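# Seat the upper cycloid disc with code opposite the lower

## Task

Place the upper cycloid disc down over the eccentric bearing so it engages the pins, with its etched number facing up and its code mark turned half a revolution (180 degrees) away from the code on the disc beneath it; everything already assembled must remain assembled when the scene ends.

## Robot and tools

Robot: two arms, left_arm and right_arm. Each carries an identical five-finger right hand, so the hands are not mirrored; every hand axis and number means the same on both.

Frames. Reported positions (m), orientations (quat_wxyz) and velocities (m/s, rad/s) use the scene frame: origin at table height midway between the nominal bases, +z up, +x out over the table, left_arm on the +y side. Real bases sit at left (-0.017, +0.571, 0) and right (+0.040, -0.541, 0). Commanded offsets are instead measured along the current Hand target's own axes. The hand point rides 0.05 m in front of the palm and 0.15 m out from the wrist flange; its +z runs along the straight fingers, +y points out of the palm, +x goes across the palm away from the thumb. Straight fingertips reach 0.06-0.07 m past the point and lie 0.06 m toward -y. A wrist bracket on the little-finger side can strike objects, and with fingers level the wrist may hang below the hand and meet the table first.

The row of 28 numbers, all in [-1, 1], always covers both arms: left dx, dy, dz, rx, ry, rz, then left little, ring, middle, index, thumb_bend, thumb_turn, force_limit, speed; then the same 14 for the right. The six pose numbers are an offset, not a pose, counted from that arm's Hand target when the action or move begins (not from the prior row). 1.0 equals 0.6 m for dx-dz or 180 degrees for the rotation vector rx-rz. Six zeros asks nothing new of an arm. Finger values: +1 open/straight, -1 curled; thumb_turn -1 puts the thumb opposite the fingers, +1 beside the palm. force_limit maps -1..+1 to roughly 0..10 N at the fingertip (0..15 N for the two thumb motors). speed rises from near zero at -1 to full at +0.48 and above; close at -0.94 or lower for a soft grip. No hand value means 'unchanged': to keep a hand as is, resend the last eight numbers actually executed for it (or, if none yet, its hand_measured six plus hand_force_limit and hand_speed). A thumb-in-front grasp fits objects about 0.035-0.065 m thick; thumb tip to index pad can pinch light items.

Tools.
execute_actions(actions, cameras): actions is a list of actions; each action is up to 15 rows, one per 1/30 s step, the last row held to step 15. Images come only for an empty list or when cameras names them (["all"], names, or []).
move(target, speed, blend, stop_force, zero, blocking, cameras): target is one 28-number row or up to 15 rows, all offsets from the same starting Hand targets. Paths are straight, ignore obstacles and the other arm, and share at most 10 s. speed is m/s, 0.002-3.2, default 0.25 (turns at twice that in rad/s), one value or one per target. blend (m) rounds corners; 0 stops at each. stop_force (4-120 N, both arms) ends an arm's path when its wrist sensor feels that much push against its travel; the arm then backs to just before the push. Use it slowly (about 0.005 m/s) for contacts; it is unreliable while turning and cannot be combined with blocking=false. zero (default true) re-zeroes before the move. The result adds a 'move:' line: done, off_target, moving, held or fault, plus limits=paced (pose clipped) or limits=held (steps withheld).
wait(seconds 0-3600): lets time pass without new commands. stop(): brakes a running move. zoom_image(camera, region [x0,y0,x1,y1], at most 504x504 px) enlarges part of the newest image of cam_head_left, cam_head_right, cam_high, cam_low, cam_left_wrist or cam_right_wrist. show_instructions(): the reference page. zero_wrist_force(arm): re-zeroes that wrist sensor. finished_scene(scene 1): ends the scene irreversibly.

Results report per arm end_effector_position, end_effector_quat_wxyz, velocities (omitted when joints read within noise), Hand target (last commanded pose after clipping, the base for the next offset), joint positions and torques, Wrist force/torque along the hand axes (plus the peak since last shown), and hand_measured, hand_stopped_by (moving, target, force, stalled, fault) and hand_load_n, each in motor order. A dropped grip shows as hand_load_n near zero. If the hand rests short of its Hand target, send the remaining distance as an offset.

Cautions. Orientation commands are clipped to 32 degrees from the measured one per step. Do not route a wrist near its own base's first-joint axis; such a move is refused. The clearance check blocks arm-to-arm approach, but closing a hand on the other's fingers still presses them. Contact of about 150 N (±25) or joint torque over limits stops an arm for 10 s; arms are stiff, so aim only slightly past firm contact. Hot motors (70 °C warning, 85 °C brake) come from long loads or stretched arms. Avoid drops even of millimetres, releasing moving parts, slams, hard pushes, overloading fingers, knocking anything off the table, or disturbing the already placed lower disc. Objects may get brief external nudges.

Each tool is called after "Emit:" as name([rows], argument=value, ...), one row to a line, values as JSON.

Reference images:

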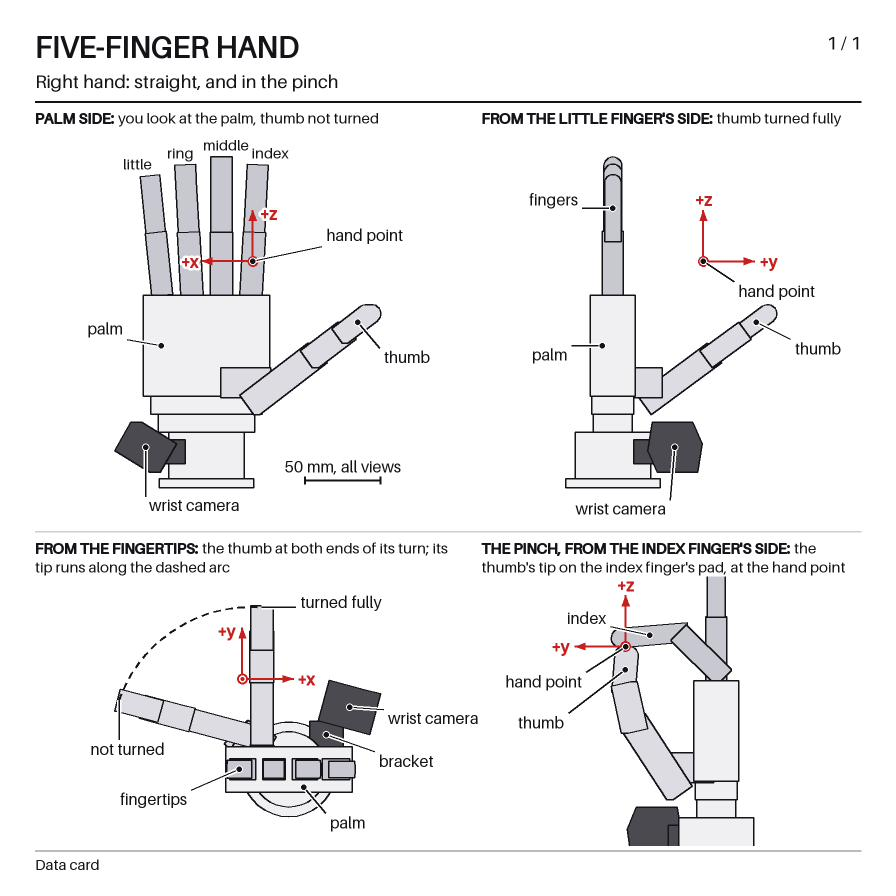

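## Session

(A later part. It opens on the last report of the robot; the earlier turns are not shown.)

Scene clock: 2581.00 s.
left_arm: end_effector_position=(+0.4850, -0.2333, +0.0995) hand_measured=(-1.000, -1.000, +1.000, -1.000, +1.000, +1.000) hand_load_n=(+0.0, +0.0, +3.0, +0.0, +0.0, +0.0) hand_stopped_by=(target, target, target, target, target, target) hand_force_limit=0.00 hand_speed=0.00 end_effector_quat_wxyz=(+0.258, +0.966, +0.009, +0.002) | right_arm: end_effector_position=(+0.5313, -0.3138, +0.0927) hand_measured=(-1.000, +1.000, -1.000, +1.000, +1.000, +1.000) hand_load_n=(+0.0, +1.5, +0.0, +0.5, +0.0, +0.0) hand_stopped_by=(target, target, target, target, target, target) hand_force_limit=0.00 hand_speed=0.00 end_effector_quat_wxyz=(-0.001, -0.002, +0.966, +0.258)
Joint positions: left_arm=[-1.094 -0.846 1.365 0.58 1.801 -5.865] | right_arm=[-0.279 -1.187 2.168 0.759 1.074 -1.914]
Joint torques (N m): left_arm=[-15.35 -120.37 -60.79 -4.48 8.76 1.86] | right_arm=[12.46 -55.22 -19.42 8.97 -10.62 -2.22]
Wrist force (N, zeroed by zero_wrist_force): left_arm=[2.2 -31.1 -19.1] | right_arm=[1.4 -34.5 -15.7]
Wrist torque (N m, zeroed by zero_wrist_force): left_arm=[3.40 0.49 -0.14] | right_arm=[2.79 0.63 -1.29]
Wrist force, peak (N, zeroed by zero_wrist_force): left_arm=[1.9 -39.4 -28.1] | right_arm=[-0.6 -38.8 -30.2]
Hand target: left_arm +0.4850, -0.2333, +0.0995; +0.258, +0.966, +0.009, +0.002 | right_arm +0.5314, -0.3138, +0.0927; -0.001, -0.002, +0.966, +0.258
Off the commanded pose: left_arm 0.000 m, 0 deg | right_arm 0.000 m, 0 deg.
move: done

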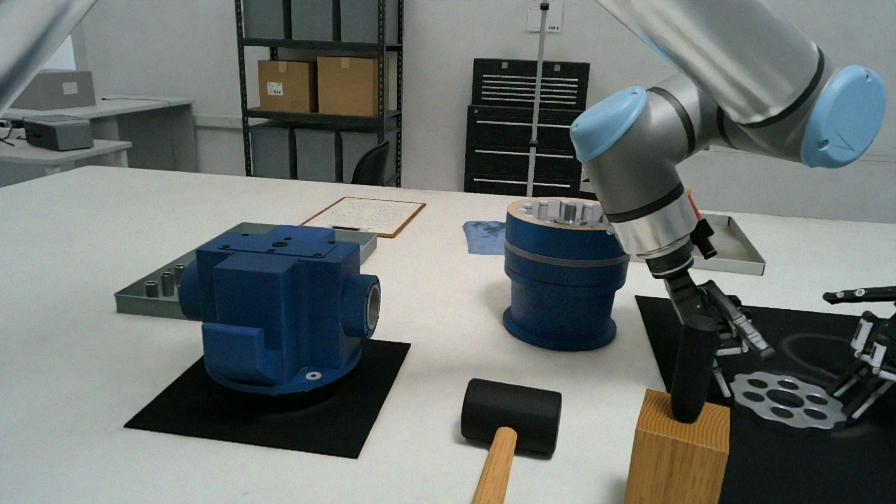

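Emit:
move(target=[0,0.01443,0.00833,0,0,0,-1,-1,1,-1,1,1,0,0,0,0.01443,0.00833,0,0,0,-1,1,-1,1,1,1,0,0], speed=0.005, stop_force=55, zero=false)

Emit:
move(target=[0,0.000833,-0.001443,0,0,0,-1,-1,1,-1,1,1,0,0,0,0.000833,-0.001443,0,0,0,-1,1,-1,1,1,1,0,0], speed=0.003, cameras=["cam_low","cam_left_wrist","cam_right_wrist"])

Emit:
zoom_image(camera="cam_low", region=[640, 300, 890, 460])

Emit:
zoom_image(camera="cam_right_wrist", region=[330, 80, 460, 230])

Emit:
zoom_image(camera="cam_left_wrist", region=[350, 80, 480, 230])

Scene clock: 2594.53 s.
left_arm: end_effector_position=(+0.4851, -0.2340, +0.0994) hand_measured=(-1.000, -1.000, +1.000, -1.000, +1.000, +1.000) hand_load_n=(+0.0, +0.0, +4.5, +0.0, +0.0, +0.0) hand_stopped_by=(target, target, target, target, target, target) hand_force_limit=0.00 hand_speed=0.00 end_effector_quat_wxyz=(+0.258, +0.966, +0.009, +0.002) | right_arm: end_effector_position=(+0.5314, -0.3131, +0.0927) hand_measured=(-1.000, +1.000, -1.000, +1.000, +1.000, +1.000) hand_load_n=(+0.0, +2.5, +0.0, +0.5, +0.0, +0.0) hand_stopped_by=(target, target, target, target, target, target) hand_force_limit=0.00 hand_speed=0.00 end_effector_quat_wxyz=(-0.001, -0.002, +0.966, +0.258)
Joint positions: left_arm=[-1.094 -0.845 1.363 0.581 1.801 -5.865] | right_arm=[-0.277 -1.187 2.167 0.759 1.074 -1.912]
Joint torques (N m): left_arm=[-21.42 -119.69 -47.53 -17.26 10.93 2.23] | right_arm=[12.39 -48.64 -5.11 10.2 -14.05 -1.85]
Wrist force (N, zeroed by zero_wrist_force): left_arm=[5.3 -42.3 -34.0] | right_arm=[5.3 -49.4 -24.1]
Wrist torque (N m, zeroed by zero_wrist_force): left_arm=[5.12 0.98 -0.22] | right_arm=[4.10 1.26 -1.83]
Wrist force, peak (N, zeroed by zero_wrist_force): left_arm=[5.7 -46.1 -37.9] | right_arm=[5.2 -54.8 -26.9]
Hand target: left_arm +0.4851, -0.2340, +0.0995; +0.258, +0.966, +0.009, +0.002 (not the last commanded pose) | right_arm +0.5314, -0.3131, +0.0927; -0.001, -0.002, +0.966, +0.258 (not the last commanded pose)
Off the commanded pose: left_arm 0.009 m, 0 deg | right_arm 0.009 m, 0 deg.
move: contact (left_arm, right_arm)

Scene clock: 2595.10 s.
left_arm: end_effector_position=(+0.4851, -0.2340, +0.1004) hand_measured=(-1.000, -1.000, +1.000, -1.000, +1.000, +1.000) hand_load_n=(+0.0, +0.5, +4.5, +0.0, +0.0, +0.0) hand_stopped_by=(target, target, target, target, target, target) hand_force_limit=0.00 hand_speed=0.00 end_effector_quat_wxyz=(+0.258, +0.966, +0.009, +0.002) | right_arm: end_effector_position=(+0.5314, -0.3131, +0.0937) hand_measured=(-1.000, +1.000, -1.000, +1.000, +1.000, +1.000) hand_load_n=(+0.0, +2.0, +0.0, +0.0, +0.0, +0.0) hand_stopped_by=(target, target, target, target, target, target) hand_force_limit=0.00 hand_speed=0.00 end_effector_quat_wxyz=(-0.001, -0.002, +0.966, +0.258)
Joint positions: left_arm=[-1.094 -0.846 1.362 0.582 1.801 -5.865] | right_arm=[-0.277 -1.189 2.167 0.761 1.074 -1.912]
Joint torques (N m): left_arm=[-19.84 -127.75 -68.32 -8.73 12.18 2.32] | right_arm=[14.5 -52.02 -18.93 9.53 -14.25 -2.05]
Wrist force (N, zeroed by zero_wrist_force): left_arm=[5.3 -45.2 -23.1] | right_arm=[5.4 -47.4 -22.4]
Wrist torque (N m, zeroed by zero_wrist_force): left_arm=[4.62 0.84 -0.27] | right_arm=[3.88 1.25 -1.74]
Wrist force, peak (N, zeroed by zero_wrist_force): left_arm=[5.3 -42.8 -34.3] | right_arm=[5.2 -49.9 -23.7]
Hand target: left_arm +0.4851, -0.2340, +0.1005; +0.258, +0.966, +0.009, +0.002 | right_arm +0.5314, -0.3131, +0.0937; -0.001, -0.002, +0.966, +0.258
Off the commanded pose: left_arm 0.000 m, 0 deg | right_arm 0.000 m, 0 deg.
move: done

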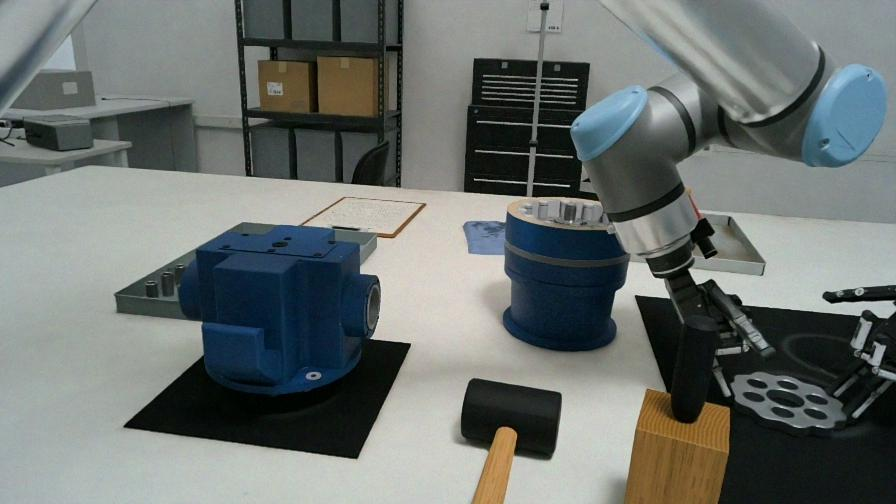

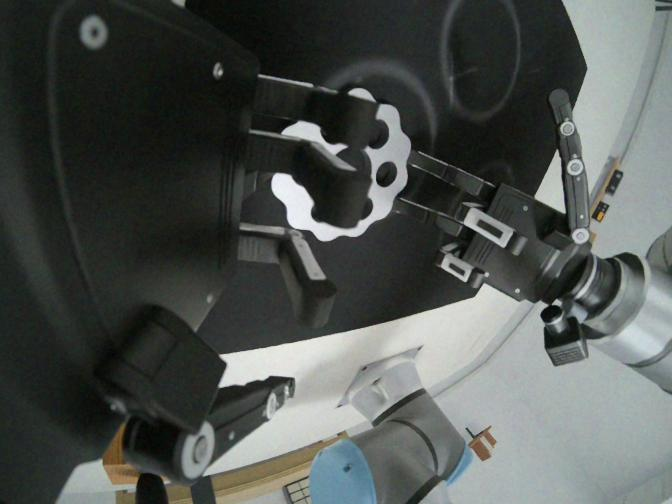

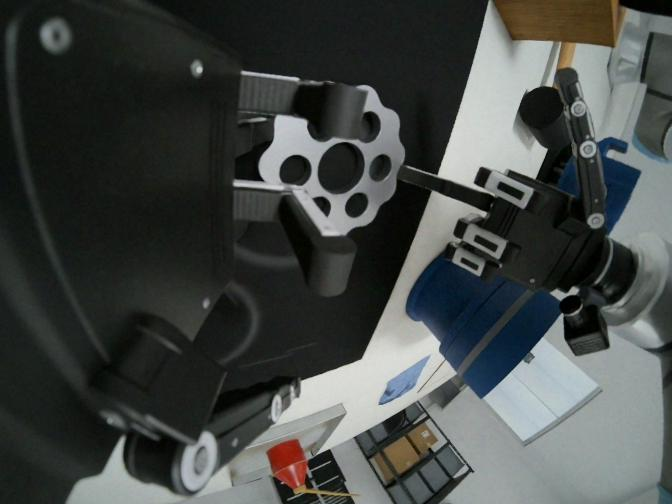

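Scaled by 2.016 from the camera's image (finer frame: 1280x720).

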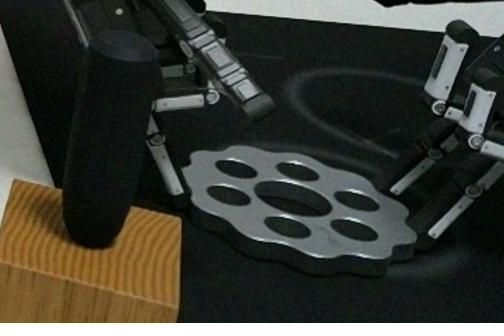

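Scaled by 3.360 from the camera's image (finer frame: 960x720).

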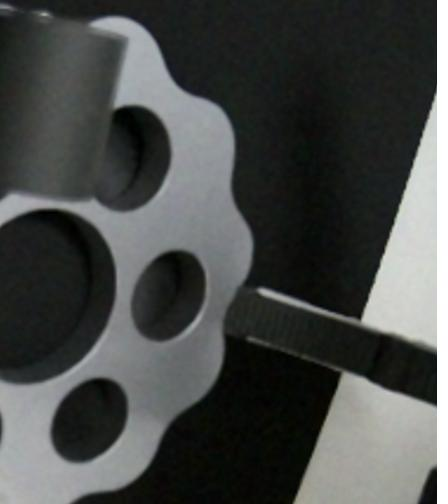

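Scaled by 3.360 from the camera's image (finer frame: 960x720).

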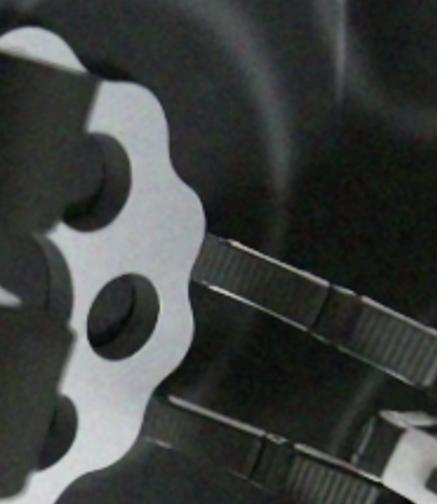

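Emit:
move(target=[0,0.001666,-0.002886,0,0,0,-1,-1,1,-1,1,1,0,0,0,0.001666,-0.002886,0,0,0,-1,1,-1,1,1,1,0,0], speed=0.004, cameras=["cam_low","cam_high"])

Emit:
zoom_image(camera="cam_low", region=[690, 340, 880, 450])

Scene clock: 2604.77 s.
left_arm: end_effector_position=(+0.4851, -0.2340, +0.1025) hand_measured=(-1.000, -1.000, +1.000, -1.000, +1.000, +1.000) hand_load_n=(+0.0, +0.0, +4.5, +0.0, +0.0, +0.0) hand_stopped_by=(target, target, target, target, target, target) hand_force_limit=0.00 hand_speed=0.00 end_effector_quat_wxyz=(+0.258, +0.966, +0.009, +0.002) | right_arm: end_effector_position=(+0.5314, -0.3131, +0.0957) hand_measured=(-1.000, +1.000, -1.000, +1.000, +1.000, +1.000) hand_load_n=(+0.0, +2.0, +0.0, +0.0, +0.0, +0.0) hand_stopped_by=(target, target, target, target, target, target) hand_force_limit=0.00 hand_speed=0.00 end_effector_quat_wxyz=(-0.001, -0.002, +0.966, +0.258)
Joint positions: left_arm=[-1.094 -0.848 1.361 0.585 1.801 -5.865] | right_arm=[-0.277 -1.192 2.166 0.765 1.074 -1.912]
Joint torques (N m): left_arm=[-20.34 -125.07 -68.06 -9.36 12.15 2.34] | right_arm=[17.68 -48.5 -18.03 9.1 -13.99 -0.46]
Wrist force (N, zeroed by zero_wrist_force): left_arm=[6.0 -44.8 -23.4] | right_arm=[5.2 -47.4 -22.7]
Wrist torque (N m, zeroed by zero_wrist_force): left_arm=[4.72 0.74 -0.21] | right_arm=[3.92 1.27 -1.74]
Wrist force, peak (N, zeroed by zero_wrist_force): left_arm=[5.5 -46.0 -23.8] | right_arm=[5.2 -48.3 -23.6]
Hand target: left_arm +0.4851, -0.2340, +0.1025; +0.258, +0.966, +0.009, +0.002 | right_arm +0.5314, -0.3131, +0.0957; -0.001, -0.002, +0.966, +0.258
Off the commanded pose: left_arm 0.000 m, 0 deg | right_arm 0.000 m, 0 deg.
move: done
Images, in order (width x height): cam_high 896x504, cam_low 896x504.

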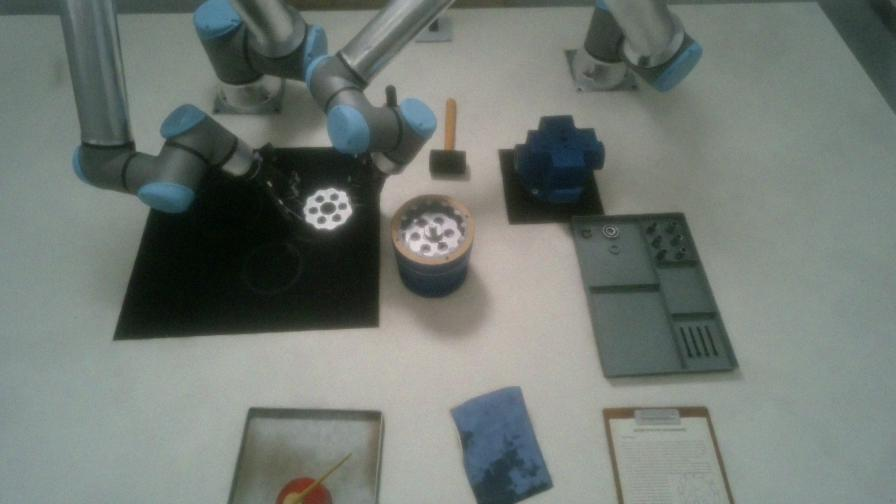

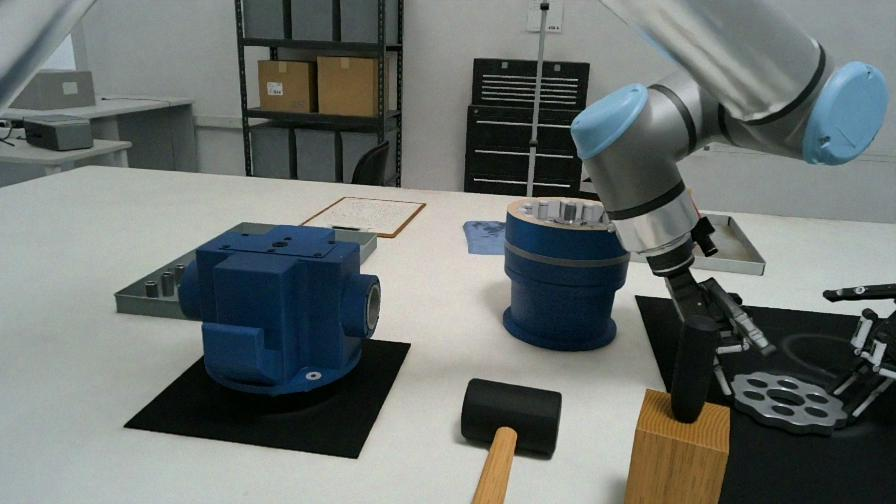

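Scaled by 2.653 from the camera's image (finer frame: 1280x720).

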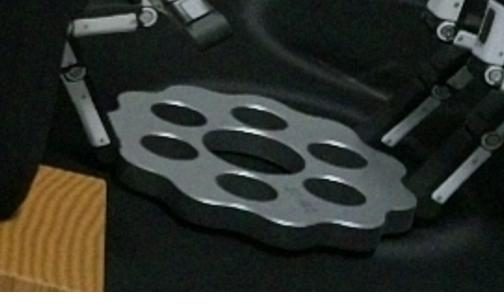

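Emit:
zoom_image(camera="cam_low", region=[640, 300, 890, 460])

Emit:
zoom_image(camera="cam_high", region=[280, 160, 380, 240])

Scaled by 2.016 from the camera's image (finer frame: 1280x720).

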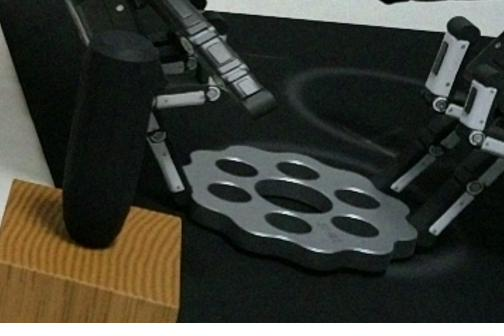

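Scaled by 5.040 from the camera's image (finer frame: 1280x720).

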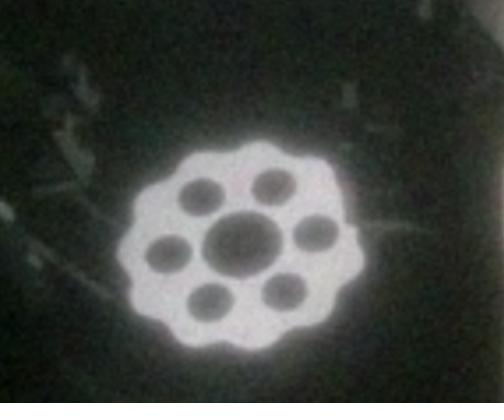

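Emit:
move(target=[0,-0.0025,0.00433,0,0,0,-1,-1,1,-1,1,1,0,0,0,-0.0025,0.00433,0,0,0,-1,1,-1,1,1,1,0,0], speed=0.004)

Emit:
move(target=[0,-0.002886,-0.001666,0,0,0,-1,-1,1,-1,1,1,0,0,0,-0.001443,-0.000833,0,0,0,-1,1,-1,1,1,1,0,0], speed=0.004)

Emit:
move(target=[0.005,0,0,0,0,0,-1,-1,1,-1,1,1,0,0,0,0,0,0,0.00278,-0.00481,-1,1,-1,1,1,1,0,0], speed=0.004)

Scene clock: 2646.27 s.
left_arm: end_effector_position=(+0.4851, -0.2340, +0.0995) hand_measured=(-1.000, -1.000, +1.000, -1.000, +1.000, +1.000) hand_load_n=(+0.0, +0.0, +4.0, +0.0, +0.0, +0.0) hand_stopped_by=(target, target, target, target, target, target) hand_force_limit=0.00 hand_speed=0.00 end_effector_quat_wxyz=(+0.258, +0.966, +0.009, +0.002) | right_arm: end_effector_position=(+0.5314, -0.3131, +0.0927) hand_measured=(-1.000, +1.000, -1.000, +1.000, +1.000, +1.000) hand_load_n=(+0.0, +2.0, +0.0, +0.0, -0.5, +0.0) hand_stopped_by=(target, target, target, target, target, target) hand_force_limit=0.00 hand_speed=0.00 end_effector_quat_wxyz=(-0.001, -0.002, +0.966, +0.258)
Joint positions: left_arm=[-1.094 -0.845 1.363 0.581 1.801 -5.865] | right_arm=[-0.277 -1.187 2.167 0.759 1.074 -1.912]
Joint torques (N m): left_arm=[-20.22 -83.38 -48.1 -17.07 11.86 2.34] | right_arm=[23.67 -47.47 -6.19 6.77 -14.02 1.72]
Wrist force (N, zeroed by zero_wrist_force): left_arm=[4.8 -42.6 -34.7] | right_arm=[6.0 -49.4 -24.9]
Wrist torque (N m, zeroed by zero_wrist_force): left_arm=[5.11 0.92 -0.26] | right_arm=[4.11 1.22 -1.80]
Wrist force, peak (N, zeroed by zero_wrist_force): left_arm=[4.8 -42.6 -34.7] | right_arm=[6.0 -49.4 -24.9]
Hand target: left_arm +0.4851, -0.2340, +0.0995; +0.258, +0.966, +0.009, +0.002 | right_arm +0.5314, -0.3131, +0.0927; -0.001, -0.002, +0.966, +0.258
Off the commanded pose: left_arm 0.000 m, 0 deg | right_arm 0.000 m, 0 deg.
move: done

Scene clock: 2647.00 s.
left_arm: end_effector_position=(+0.4850, -0.2320, +0.0995) hand_measured=(-1.000, -1.000, +1.000, -1.000, +1.000, +1.000) hand_load_n=(+0.0, +0.0, +1.5, +0.0, +0.0, +0.0) hand_stopped_by=(target, target, target, target, target, target) hand_force_limit=0.00 hand_speed=0.00 end_effector_quat_wxyz=(+0.258, +0.966, +0.009, +0.002) | right_arm: end_effector_position=(+0.5314, -0.3141, +0.0927) hand_measured=(-1.000, +1.000, -1.000, +1.000, +1.000, +1.000) hand_load_n=(+0.0, +1.0, +0.0, +0.0, +0.0, +0.0) hand_stopped_by=(target, target, target, target, target, target) hand_force_limit=0.00 hand_speed=0.00 end_effector_quat_wxyz=(-0.001, -0.002, +0.966, +0.258)
Joint positions: left_arm=[-1.093 -0.847 1.367 0.579 1.802 -5.864] | right_arm=[-0.28 -1.187 2.168 0.76 1.074 -1.914]
Joint torques (N m): left_arm=[0.05 -118.41 -35.16 -4.54 7.51 2.37] | right_arm=[-0.16 -40.73 -12.21 7.7 -5.06 -1.46]
Wrist force (N, zeroed by zero_wrist_force): left_arm=[2.3 -15.8 -7.5] | right_arm=[2.6 -18.0 -7.0]
Wrist torque (N m, zeroed by zero_wrist_force): left_arm=[1.67 0.37 -0.11] | right_arm=[1.34 0.44 -0.65]
Wrist force, peak (N, zeroed by zero_wrist_force): left_arm=[4.4 -42.4 -34.8] | right_arm=[5.5 -49.5 -25.1]
Hand target: left_arm +0.4851, -0.2320, +0.0995; +0.258, +0.966, +0.009, +0.002 | right_arm +0.5314, -0.3141, +0.0927; -0.001, -0.002, +0.966, +0.258
Off the commanded pose: left_arm 0.000 m, 0 deg | right_arm 0.000 m, 0 deg.
move: done

Scene clock: 2649.40 s.
left_arm: end_effector_position=(+0.4881, -0.2319, +0.0995) hand_measured=(-1.000, -1.000, +1.000, -1.000, +1.000, +1.000) hand_load_n=(+0.0, +0.0, +0.5, +0.0, +0.0, +0.0) hand_stopped_by=(target, target, target, target, target, target) hand_force_limit=0.00 hand_speed=0.00 end_effector_quat_wxyz=(+0.258, +0.966, +0.009, +0.002) | right_arm: end_effector_position=(+0.5314, -0.3141, +0.0927) hand_measured=(-1.000, +1.000, -1.000, +1.000, +1.000, +1.000) hand_load_n=(+0.0, +0.5, +0.0, +0.0, -0.5, +0.0) hand_stopped_by=(target, target, target, target, target, target) hand_force_limit=0.00 hand_speed=0.00 end_effector_quat_wxyz=(-0.003, -0.010, +0.966, +0.258)
Joint positions: left_arm=[-1.089 -0.844 1.362 0.582 1.803 -5.861] | right_arm=[-0.279 -1.182 2.162 0.769 1.077 -1.933]
Joint torques (N m): left_arm=[4.12 -84.92 -44.64 3.99 5.55 2.95] | right_arm=[14.38 -42.99 -23.28 6.91 1.04 -1.6]
Wrist force (N, zeroed by zero_wrist_force): left_arm=[-0.5 -5.9 -4.6] | right_arm=[0.3 -7.3 -3.2]
Wrist torque (N m, zeroed by zero_wrist_force): left_arm=[0.87 0.03 -0.14] | right_arm=[0.55 0.13 -0.17]
Wrist force, peak (N, zeroed by zero_wrist_force): left_arm=[2.6 -15.6 -7.7] | right_arm=[2.7 -17.7 -7.1]
Hand target: left_arm +0.4881, -0.2319, +0.0995; +0.258, +0.966, +0.009, +0.002 | right_arm +0.5314, -0.3141, +0.0927; -0.003, -0.010, +0.966, +0.258
Off the commanded pose: left_arm 0.000 m, 0 deg | right_arm 0.000 m, 0 deg.
move: done

Emit:
move(target=[0,0.01443,0.00833,0,0,0,-1,-1,1,-1,1,1,0,0,0,0.01443,0.00833,0,0,0,-1,1,-1,1,1,1,0,0], speed=0.005, stop_force=52, zero=false, cameras=["cam_left_wrist","cam_right_wrist"])

Emit:
zoom_image(camera="cam_right_wrist", region=[330, 80, 460, 230])

Emit:
zoom_image(camera="cam_left_wrist", region=[350, 80, 480, 230])

Scene clock: 2656.13 s.
left_arm: end_effector_position=(+0.4882, -0.2337, +0.0994) hand_measured=(-1.000, -1.000, +1.000, -1.000, +1.000, +1.000) hand_load_n=(+0.0, +0.0, +4.0, +0.0, +0.0, +0.0) hand_stopped_by=(target, target, target, target, target, target) hand_force_limit=0.00 hand_speed=0.00 end_effector_quat_wxyz=(+0.257, +0.966, +0.009, +0.002) | right_arm: end_effector_position=(+0.5314, -0.3125, +0.0927) hand_measured=(-1.000, +1.000, -1.000, +1.000, +1.000, +1.000) hand_load_n=(+0.0, +1.0, +0.0, +1.0, +0.0, +0.0) hand_stopped_by=(target, target, target, target, target, target) hand_force_limit=0.00 hand_speed=0.00 end_effector_quat_wxyz=(-0.003, -0.010, +0.966, +0.258)
Joint positions: left_arm=[-1.09 -0.842 1.358 0.584 1.802 -5.862] | right_arm=[-0.275 -1.182 2.161 0.767 1.076 -1.928]
Joint torques (N m): left_arm=[-13.94 -116.87 -47.14 -17.5 7.59 1.35] | right_arm=[12.02 -37.18 -2.7 8.92 -10.28 -2.78]
Wrist force (N, zeroed by zero_wrist_force): left_arm=[-0.7 -38.3 -34.9] | right_arm=[2.2 -40.2 -31.2]
Wrist torque (N m, zeroed by zero_wrist_force): left_arm=[4.85 0.66 -0.62] | right_arm=[3.92 0.85 -0.94]
Wrist force, peak (N, zeroed by zero_wrist_force): left_arm=[-0.8 -42.1 -40.2] | right_arm=[2.8 -46.0 -36.0]
Hand target: left_arm +0.4881, -0.2337, +0.0994; +0.258, +0.966, +0.009, +0.002 (not the last commanded pose) | right_arm +0.5314, -0.3125, +0.0927; -0.003, -0.010, +0.966, +0.258 (not the last commanded pose)
Off the commanded pose: left_arm 0.008 m, 0 deg | right_arm 0.008 m, 0 deg.
move: contact (left_arm, right_arm)

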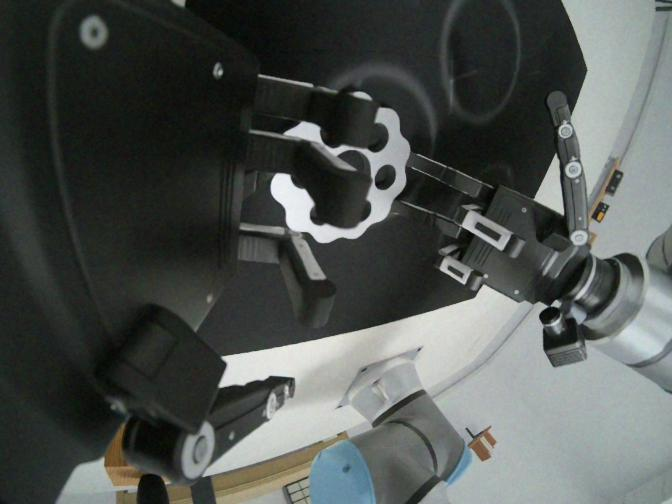

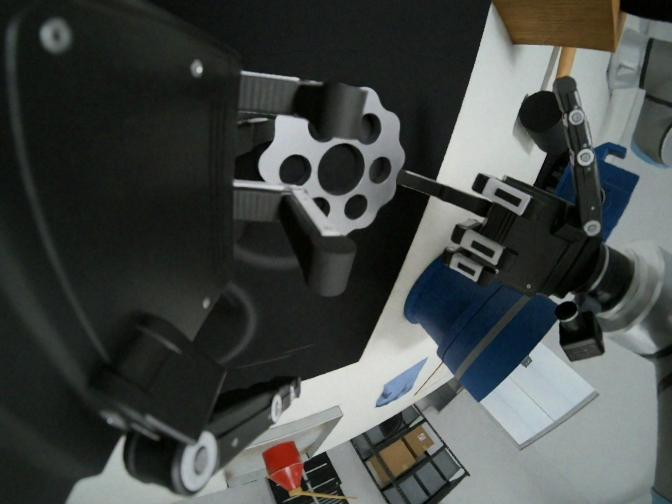

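Scaled by 3.360 from the camera's image (finer frame: 960x720).

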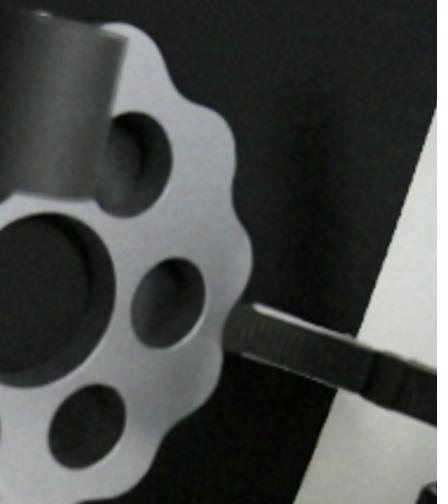

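Scaled by 3.360 from the camera's image (finer frame: 960x720).

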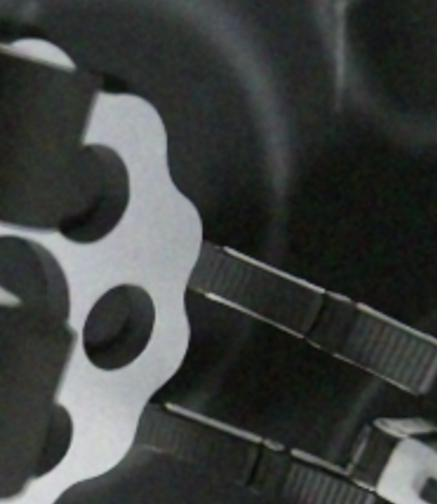

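Emit:
move(target=[0,0.000833,-0.001443,0,0,0,-1,-1,1,-1,1,1,0,0,0,0.000833,-0.001443,0,0,0,-1,1,-1,1,1,1,0,0], speed=0.003)

Emit:
move(target=[0,0.01443,0.00833,0,0,0,-1,-1,1,-1,1,1,0,0,0,0.01443,0.00833,0,0,0,-1,1,-1,1,1,1,0,0], speed=0.005, stop_force=55, zero=false)

Emit:
move(target=[0,0.000833,-0.001443,0,0,0,-1,-1,1,-1,1,1,0,0,0,0.000833,-0.001443,0,0,0,-1,1,-1,1,1,1,0,0], speed=0.003, cameras=["cam_low","cam_high"])

Emit:
zoom_image(camera="cam_low", region=[640, 300, 890, 460])

Emit:
zoom_image(camera="cam_high", region=[280, 160, 380, 240])

Scene clock: 2664.53 s.
left_arm: end_effector_position=(+0.4881, -0.2337, +0.1003) hand_measured=(-1.000, -1.000, +1.000, -1.000, +1.000, +1.000) hand_load_n=(+0.0, +0.0, +4.0, +0.0, +0.0, +0.0) hand_stopped_by=(target, target, target, target, target, target) hand_force_limit=0.00 hand_speed=0.00 end_effector_quat_wxyz=(+0.257, +0.966, +0.009, +0.002) | right_arm: end_effector_position=(+0.5314, -0.3125, +0.0937) hand_measured=(-1.000, +1.000, -1.000, +1.000, +1.000, +1.000) hand_load_n=(+0.0, +1.0, +0.0, +1.0, -0.5, +0.0) hand_stopped_by=(target, target, target, target, target, target) hand_force_limit=0.00 hand_speed=0.00 end_effector_quat_wxyz=(-0.003, -0.010, +0.966, +0.258)
Joint positions: left_arm=[-1.09 -0.843 1.357 0.586 1.802 -5.862] | right_arm=[-0.275 -1.184 2.161 0.769 1.076 -1.928]
Joint torques (N m): left_arm=[-13.88 -129.05 -67.78 -7.92 9.55 1.69] | right_arm=[13.89 -53.03 -17.22 10.58 -11.29 -2.68]
Wrist force (N, zeroed by zero_wrist_force): left_arm=[0.2 -40.5 -20.2] | right_arm=[0.7 -42.7 -20.1]
Wrist torque (N m, zeroed by zero_wrist_force): left_arm=[4.14 0.43 -0.62] | right_arm=[3.46 0.42 -1.06]
Wrist force, peak (N, zeroed by zero_wrist_force): left_arm=[-1.3 -39.0 -35.2] | right_arm=[2.3 -40.5 -31.5]
Hand target: left_arm +0.4881, -0.2337, +0.1004; +0.258, +0.966, +0.009, +0.002 | right_arm +0.5314, -0.3125, +0.0937; -0.003, -0.010, +0.966, +0.258
Off the commanded pose: left_arm 0.000 m, 0 deg | right_arm 0.000 m, 0 deg.
move: done

Scene clock: 2665.70 s.
left_arm: end_effector_position=(+0.4882, -0.2340, +0.1006) hand_measured=(-1.000, -1.000, +1.000, -1.000, +1.000, +1.000) hand_load_n=(+0.0, +0.0, +4.5, +0.0, +0.0, +0.0) hand_stopped_by=(target, target, target, target, target, target) hand_force_limit=0.00 hand_speed=0.00 end_effector_quat_wxyz=(+0.258, +0.966, +0.009, +0.002) | right_arm: end_effector_position=(+0.5314, -0.3122, +0.0937) hand_measured=(-1.000, +1.000, -1.000, +1.000, +1.000, +1.000) hand_load_n=(+0.0, +1.0, +0.0, +1.0, +0.0, +0.0) hand_stopped_by=(target, target, target, target, target, target) hand_force_limit=0.00 hand_speed=0.00 end_effector_quat_wxyz=(-0.003, -0.010, +0.966, +0.258)
Joint positions: left_arm=[-1.091 -0.843 1.356 0.586 1.802 -5.862] | right_arm=[-0.274 -1.184 2.161 0.769 1.076 -1.928]
Joint torques (N m): left_arm=[-16.63 -129.28 -53.12 -18.67 7.87 1.57] | right_arm=[15.39 -40.04 -2.32 11.83 -16.74 -3.09]
Wrist force (N, zeroed by zero_wrist_force): left_arm=[-0.1 -47.8 -24.1] | right_arm=[0.4 -49.8 -23.9]
Wrist torque (N m, zeroed by zero_wrist_force): left_arm=[4.87 0.51 -0.78] | right_arm=[4.14 0.53 -1.18]
Wrist force, peak (N, zeroed by zero_wrist_force): left_arm=[0.4 -51.9 -27.3] | right_arm=[0.3 -54.7 -26.6]
Hand target: left_arm +0.4882, -0.2340, +0.1006; +0.258, +0.966, +0.009, +0.002 (not the last commanded pose) | right_arm +0.5314, -0.3122, +0.0936; -0.003, -0.010, +0.966, +0.258 (not the last commanded pose)
Off the commanded pose: left_arm 0.010 m, 0 deg | right_arm 0.010 m, 0 deg.
move: contact (left_arm, right_arm)

Scene clock: 2666.27 s.
left_arm: end_effector_position=(+0.4882, -0.2340, +0.1016) hand_measured=(-1.000, -1.000, +1.000, -1.000, +1.000, +1.000) hand_load_n=(+0.0, +0.0, +5.0, +0.0, +0.0, +0.0) hand_stopped_by=(target, target, target, target, target, target) hand_force_limit=0.00 hand_speed=0.00 end_effector_quat_wxyz=(+0.258, +0.966, +0.009, +0.002) | right_arm: end_effector_position=(+0.5314, -0.3122, +0.0947) hand_measured=(-1.000, +1.000, -1.000, +1.000, +1.000, +1.000) hand_load_n=(+0.0, +1.5, +0.0, +1.0, -0.5, +0.0) hand_stopped_by=(target, target, target, target, target, target) hand_force_limit=0.00 hand_speed=0.00 end_effector_quat_wxyz=(-0.003, -0.010, +0.966, +0.258)
Joint positions: left_arm=[-1.091 -0.844 1.356 0.587 1.802 -5.862] | right_arm=[-0.274 -1.186 2.161 0.771 1.076 -1.928]
Joint torques (N m): left_arm=[-17.15 -127.91 -73.09 -10.61 8.98 1.58] | right_arm=[16.46 -53.94 -14.49 10.91 -17.58 -2.84]
Wrist force (N, zeroed by zero_wrist_force): left_arm=[-0.1 -47.8 -24.1] | right_arm=[0.4 -50.4 -23.9]
Wrist torque (N m, zeroed by zero_wrist_force): left_arm=[4.84 0.50 -0.79] | right_arm=[4.03 0.51 -1.20]
Wrist force, peak (N, zeroed by zero_wrist_force): left_arm=[-0.1 -48.7 -25.1] | right_arm=[0.2 -51.2 -24.5]
Hand target: left_arm +0.4882, -0.2340, +0.1016; +0.258, +0.966, +0.009, +0.002 | right_arm +0.5314, -0.3122, +0.0946; -0.003, -0.010, +0.966, +0.258
Off the commanded pose: left_arm 0.000 m, 0 deg | right_arm 0.000 m, 0 deg.
move: done
Images, in order (width x height): cam_high 896x504, cam_low 896x504.

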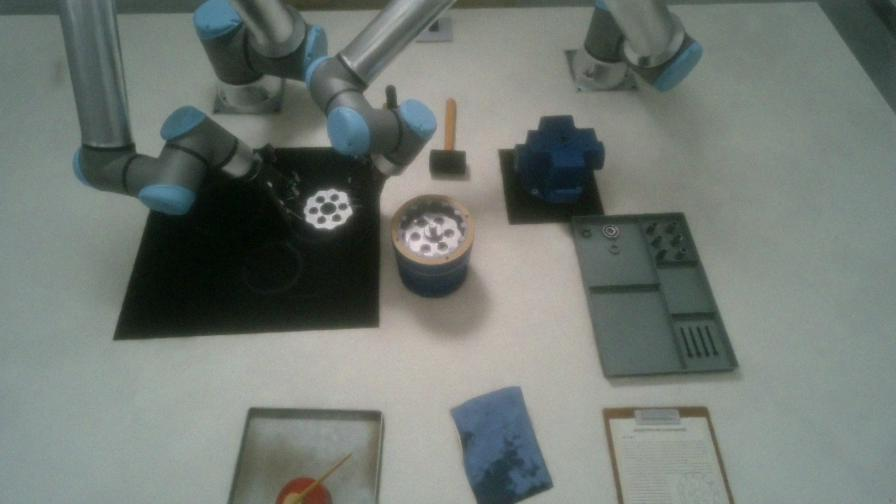

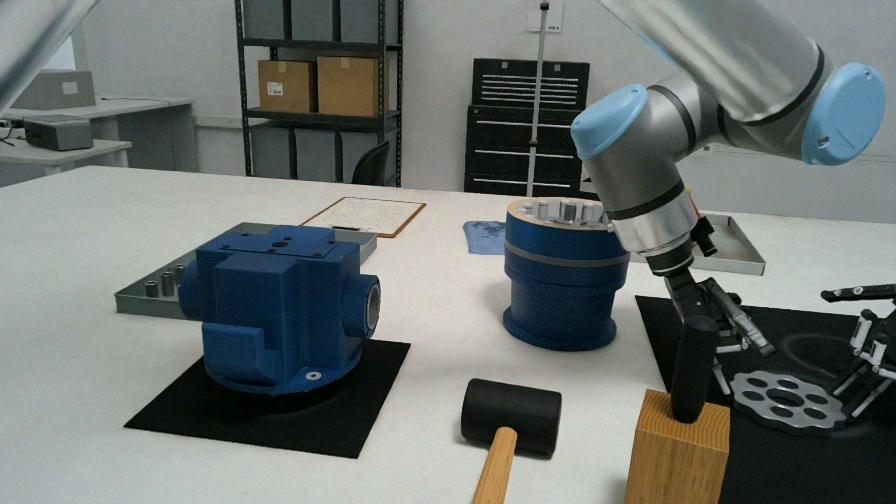

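Scaled by 2.016 from the camera's image (finer frame: 1280x720).

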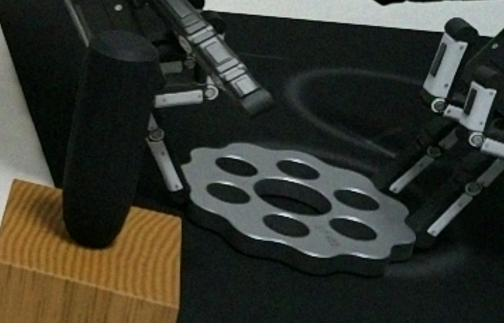

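Scaled by 5.040 from the camera's image (finer frame: 1280x720).

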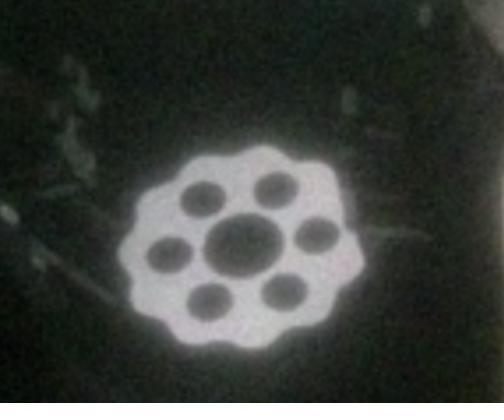

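Emit:
move(target=[0,0.0025,-0.00433,0,0,0,-1,-1,1,-1,1,1,0,0,0,0.0025,-0.00433,0,0,0,-1,1,-1,1,1,1,0,0], speed=0.005, cameras=["cam_low","cam_high"])

Emit:
zoom_image(camera="cam_low", region=[640, 300, 890, 460])

Emit:
zoom_image(camera="cam_high", region=[280, 160, 380, 240])

Scene clock: 2676.13 s.
left_arm: end_effector_position=(+0.4882, -0.2340, +0.1046) hand_measured=(-1.000, -1.000, +1.000, -1.000, +1.000, +1.000) hand_load_n=(+0.0, +0.0, +4.5, +0.0, +0.0, +0.0) hand_stopped_by=(target, target, target, target, target, target) hand_force_limit=0.00 hand_speed=0.00 end_effector_quat_wxyz=(+0.258, +0.966, +0.009, +0.002) | right_arm: end_effector_position=(+0.5314, -0.3122, +0.0977) hand_measured=(-1.000, +1.000, -1.000, +1.000, +1.000, +1.000) hand_load_n=(+0.0, +1.5, +0.0, +1.0, +0.0, +0.0) hand_stopped_by=(target, target, target, target, target, target) hand_force_limit=0.00 hand_speed=0.00 end_effector_quat_wxyz=(-0.003, -0.010, +0.966, +0.258)
Joint positions: left_arm=[-1.091 -0.846 1.354 0.592 1.802 -5.862] | right_arm=[-0.274 -1.191 2.16 0.777 1.076 -1.928]
Joint torques (N m): left_arm=[-20.83 -126.53 -69.84 -11.43 10.82 1.52] | right_arm=[24.46 -47.61 -13.34 10.39 -18.44 -0.61]
Wrist force (N, zeroed by zero_wrist_force): left_arm=[-0.1 -48.3 -25.1] | right_arm=[0.2 -50.9 -24.0]
Wrist torque (N m, zeroed by zero_wrist_force): left_arm=[4.94 0.52 -0.79] | right_arm=[4.06 0.54 -1.22]
Wrist force, peak (N, zeroed by zero_wrist_force): left_arm=[-0.1 -48.3 -25.1] | right_arm=[0.3 -50.7 -24.5]
Hand target: left_arm +0.4882, -0.2340, +0.1046; +0.258, +0.966, +0.009, +0.002 | right_arm +0.5314, -0.3122, +0.0976; -0.003, -0.010, +0.966, +0.258
Off the commanded pose: left_arm 0.000 m, 0 deg | right_arm 0.000 m, 0 deg.
move: done
Images, in order (width x height): cam_high 896x504, cam_low 896x504.

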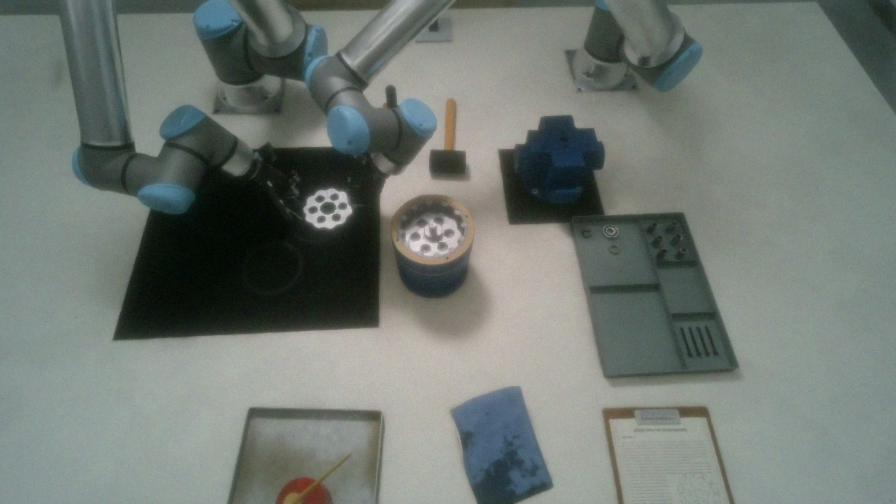

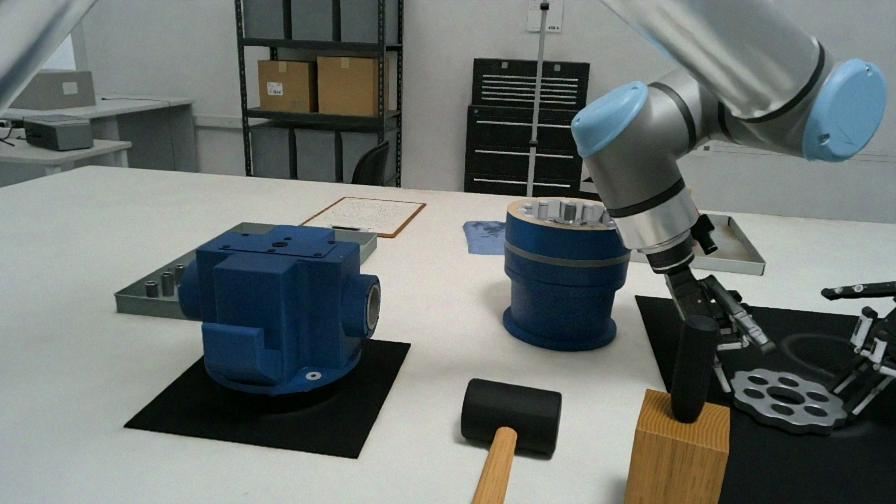

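Scaled by 2.016 from the camera's image (finer frame: 1280x720).

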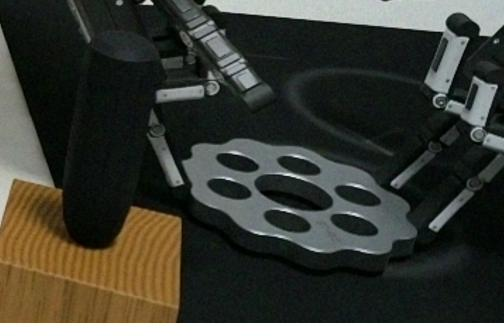

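Scaled by 5.040 from the camera's image (finer frame: 1280x720).

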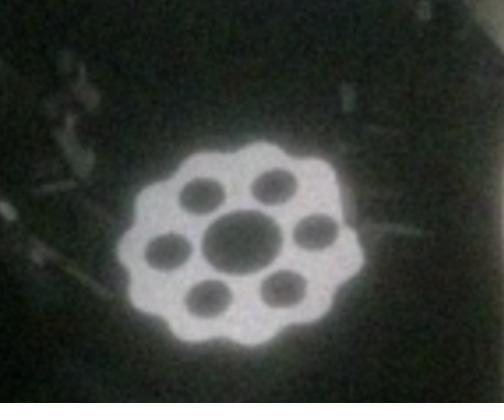

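Emit:
move(target=[0,0.0083333,-0.0144338,0,0,0,-1,-1,1,-1,1,1,0,0,0,0.0083333,-0.0144338,0,0,0,-1,1,-1,1,1,1,0,0], speed=0.01, cameras=["cam_low","cam_high"])

Emit:
zoom_image(camera="cam_low", region=[640, 300, 890, 460])

Emit:
zoom_image(camera="cam_high", region=[280, 160, 380, 240])

Scene clock: 2699.53 s.
left_arm: end_effector_position=(+0.4882, -0.2341, +0.1147) hand_measured=(-1.000, -1.000, +1.000, -1.000, +1.000, +1.000) hand_load_n=(+0.0, +0.0, +5.0, +0.0, +0.0, +0.0) hand_stopped_by=(target, target, target, target, target, target) hand_force_limit=0.00 hand_speed=0.00 end_effector_quat_wxyz=(+0.258, +0.966, +0.009, +0.002) | right_arm: end_effector_position=(+0.5314, -0.3122, +0.1077) hand_measured=(-1.000, +1.000, -1.000, +1.000, +1.000, +1.000) hand_load_n=(+0.0, +1.5, +0.0, +1.5, +0.0, +0.0) hand_stopped_by=(target, target, target, target, target, target) hand_force_limit=0.00 hand_speed=0.00 end_effector_quat_wxyz=(-0.003, -0.010, +0.966, +0.258)
Joint positions: left_arm=[-1.091 -0.854 1.349 0.605 1.802 -5.862] | right_arm=[-0.274 -1.207 2.156 0.797 1.076 -1.928]
Joint torques (N m): left_arm=[-27.06 -118.35 -69.77 -12.61 10.56 0.76] | right_arm=[31.74 -42.04 -13.9 9.41 -18.88 1.59]
Wrist force (N, zeroed by zero_wrist_force): left_arm=[-0.5 -49.3 -25.7] | right_arm=[0.0 -51.4 -24.4]
Wrist torque (N m, zeroed by zero_wrist_force): left_arm=[5.01 0.57 -0.82] | right_arm=[4.20 0.56 -1.24]
Wrist force, peak (N, zeroed by zero_wrist_force): left_arm=[-0.5 -49.3 -25.7] | right_arm=[0.3 -51.6 -24.6]
Hand target: left_arm +0.4882, -0.2341, +0.1146; +0.258, +0.966, +0.009, +0.002 | right_arm +0.5314, -0.3122, +0.1076; -0.003, -0.010, +0.966, +0.258
Off the commanded pose: left_arm 0.000 m, 0 deg | right_arm 0.000 m, 0 deg.
move: done
Images, in order (width x height): cam_high 896x504, cam_low 896x504.

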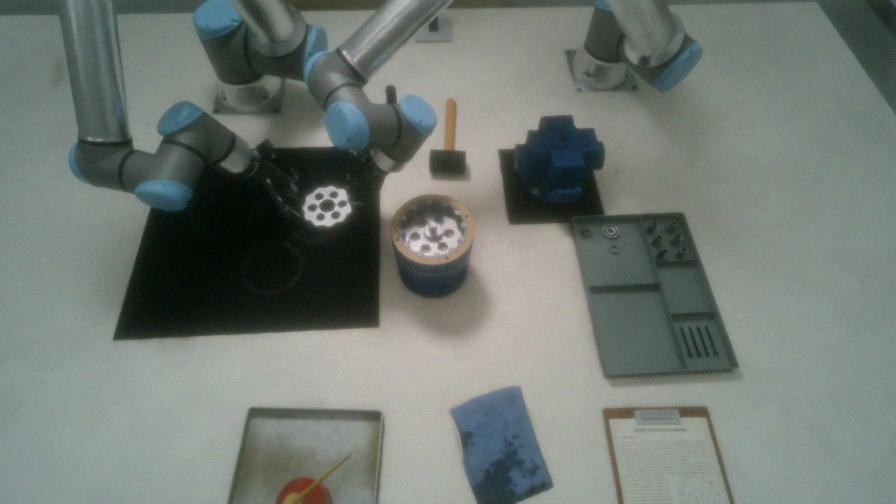

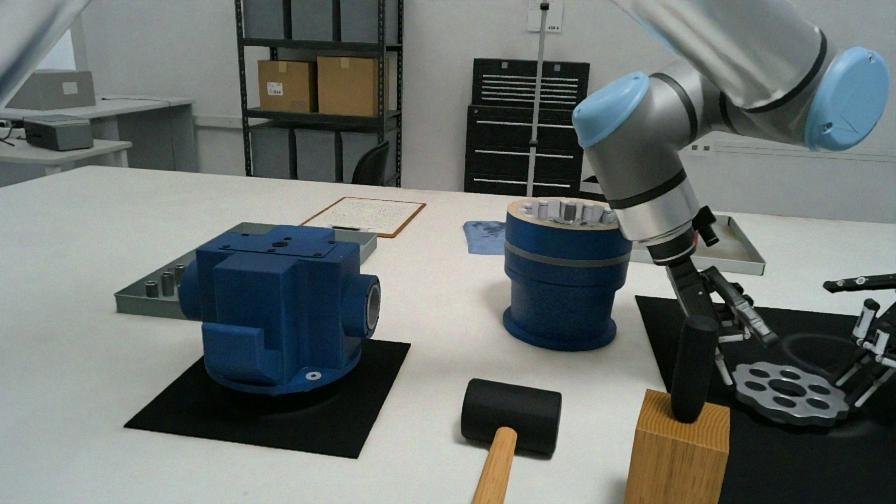

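Scaled by 2.016 from the camera's image (finer frame: 1280x720).

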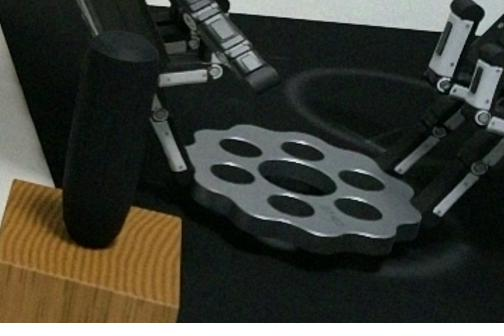

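Scaled by 5.040 from the camera's image (finer frame: 1280x720).

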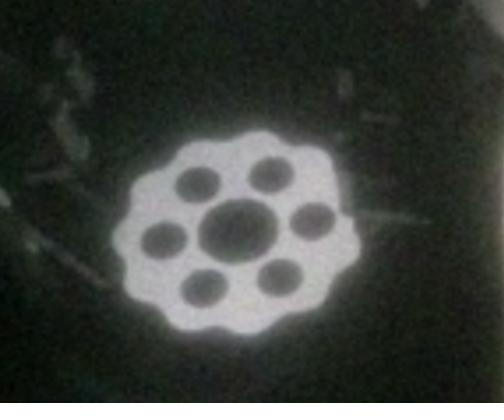

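Emit:
zoom_image(camera="cam_low", region=[490, 180, 650, 280])

Emit:
zoom_image(camera="cam_high", region=[380, 180, 490, 270])

Scaled by 3.150 from the camera's image (finer frame: 1280x720).

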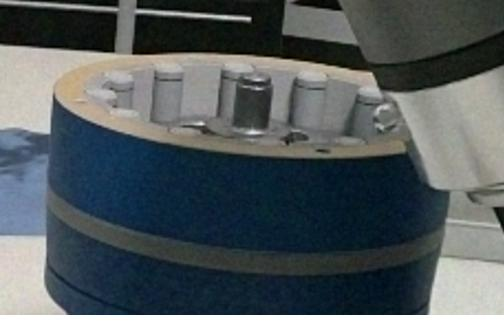

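Scaled by 4.582 from the camera's image (finer frame: 1280x720).

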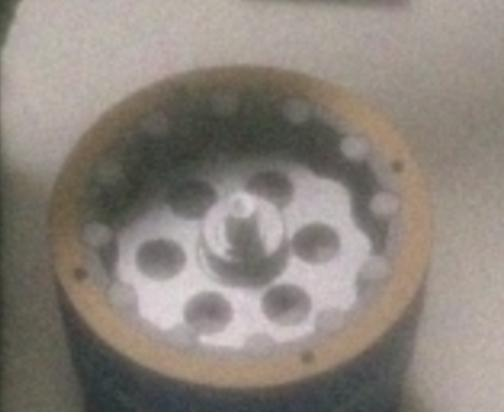

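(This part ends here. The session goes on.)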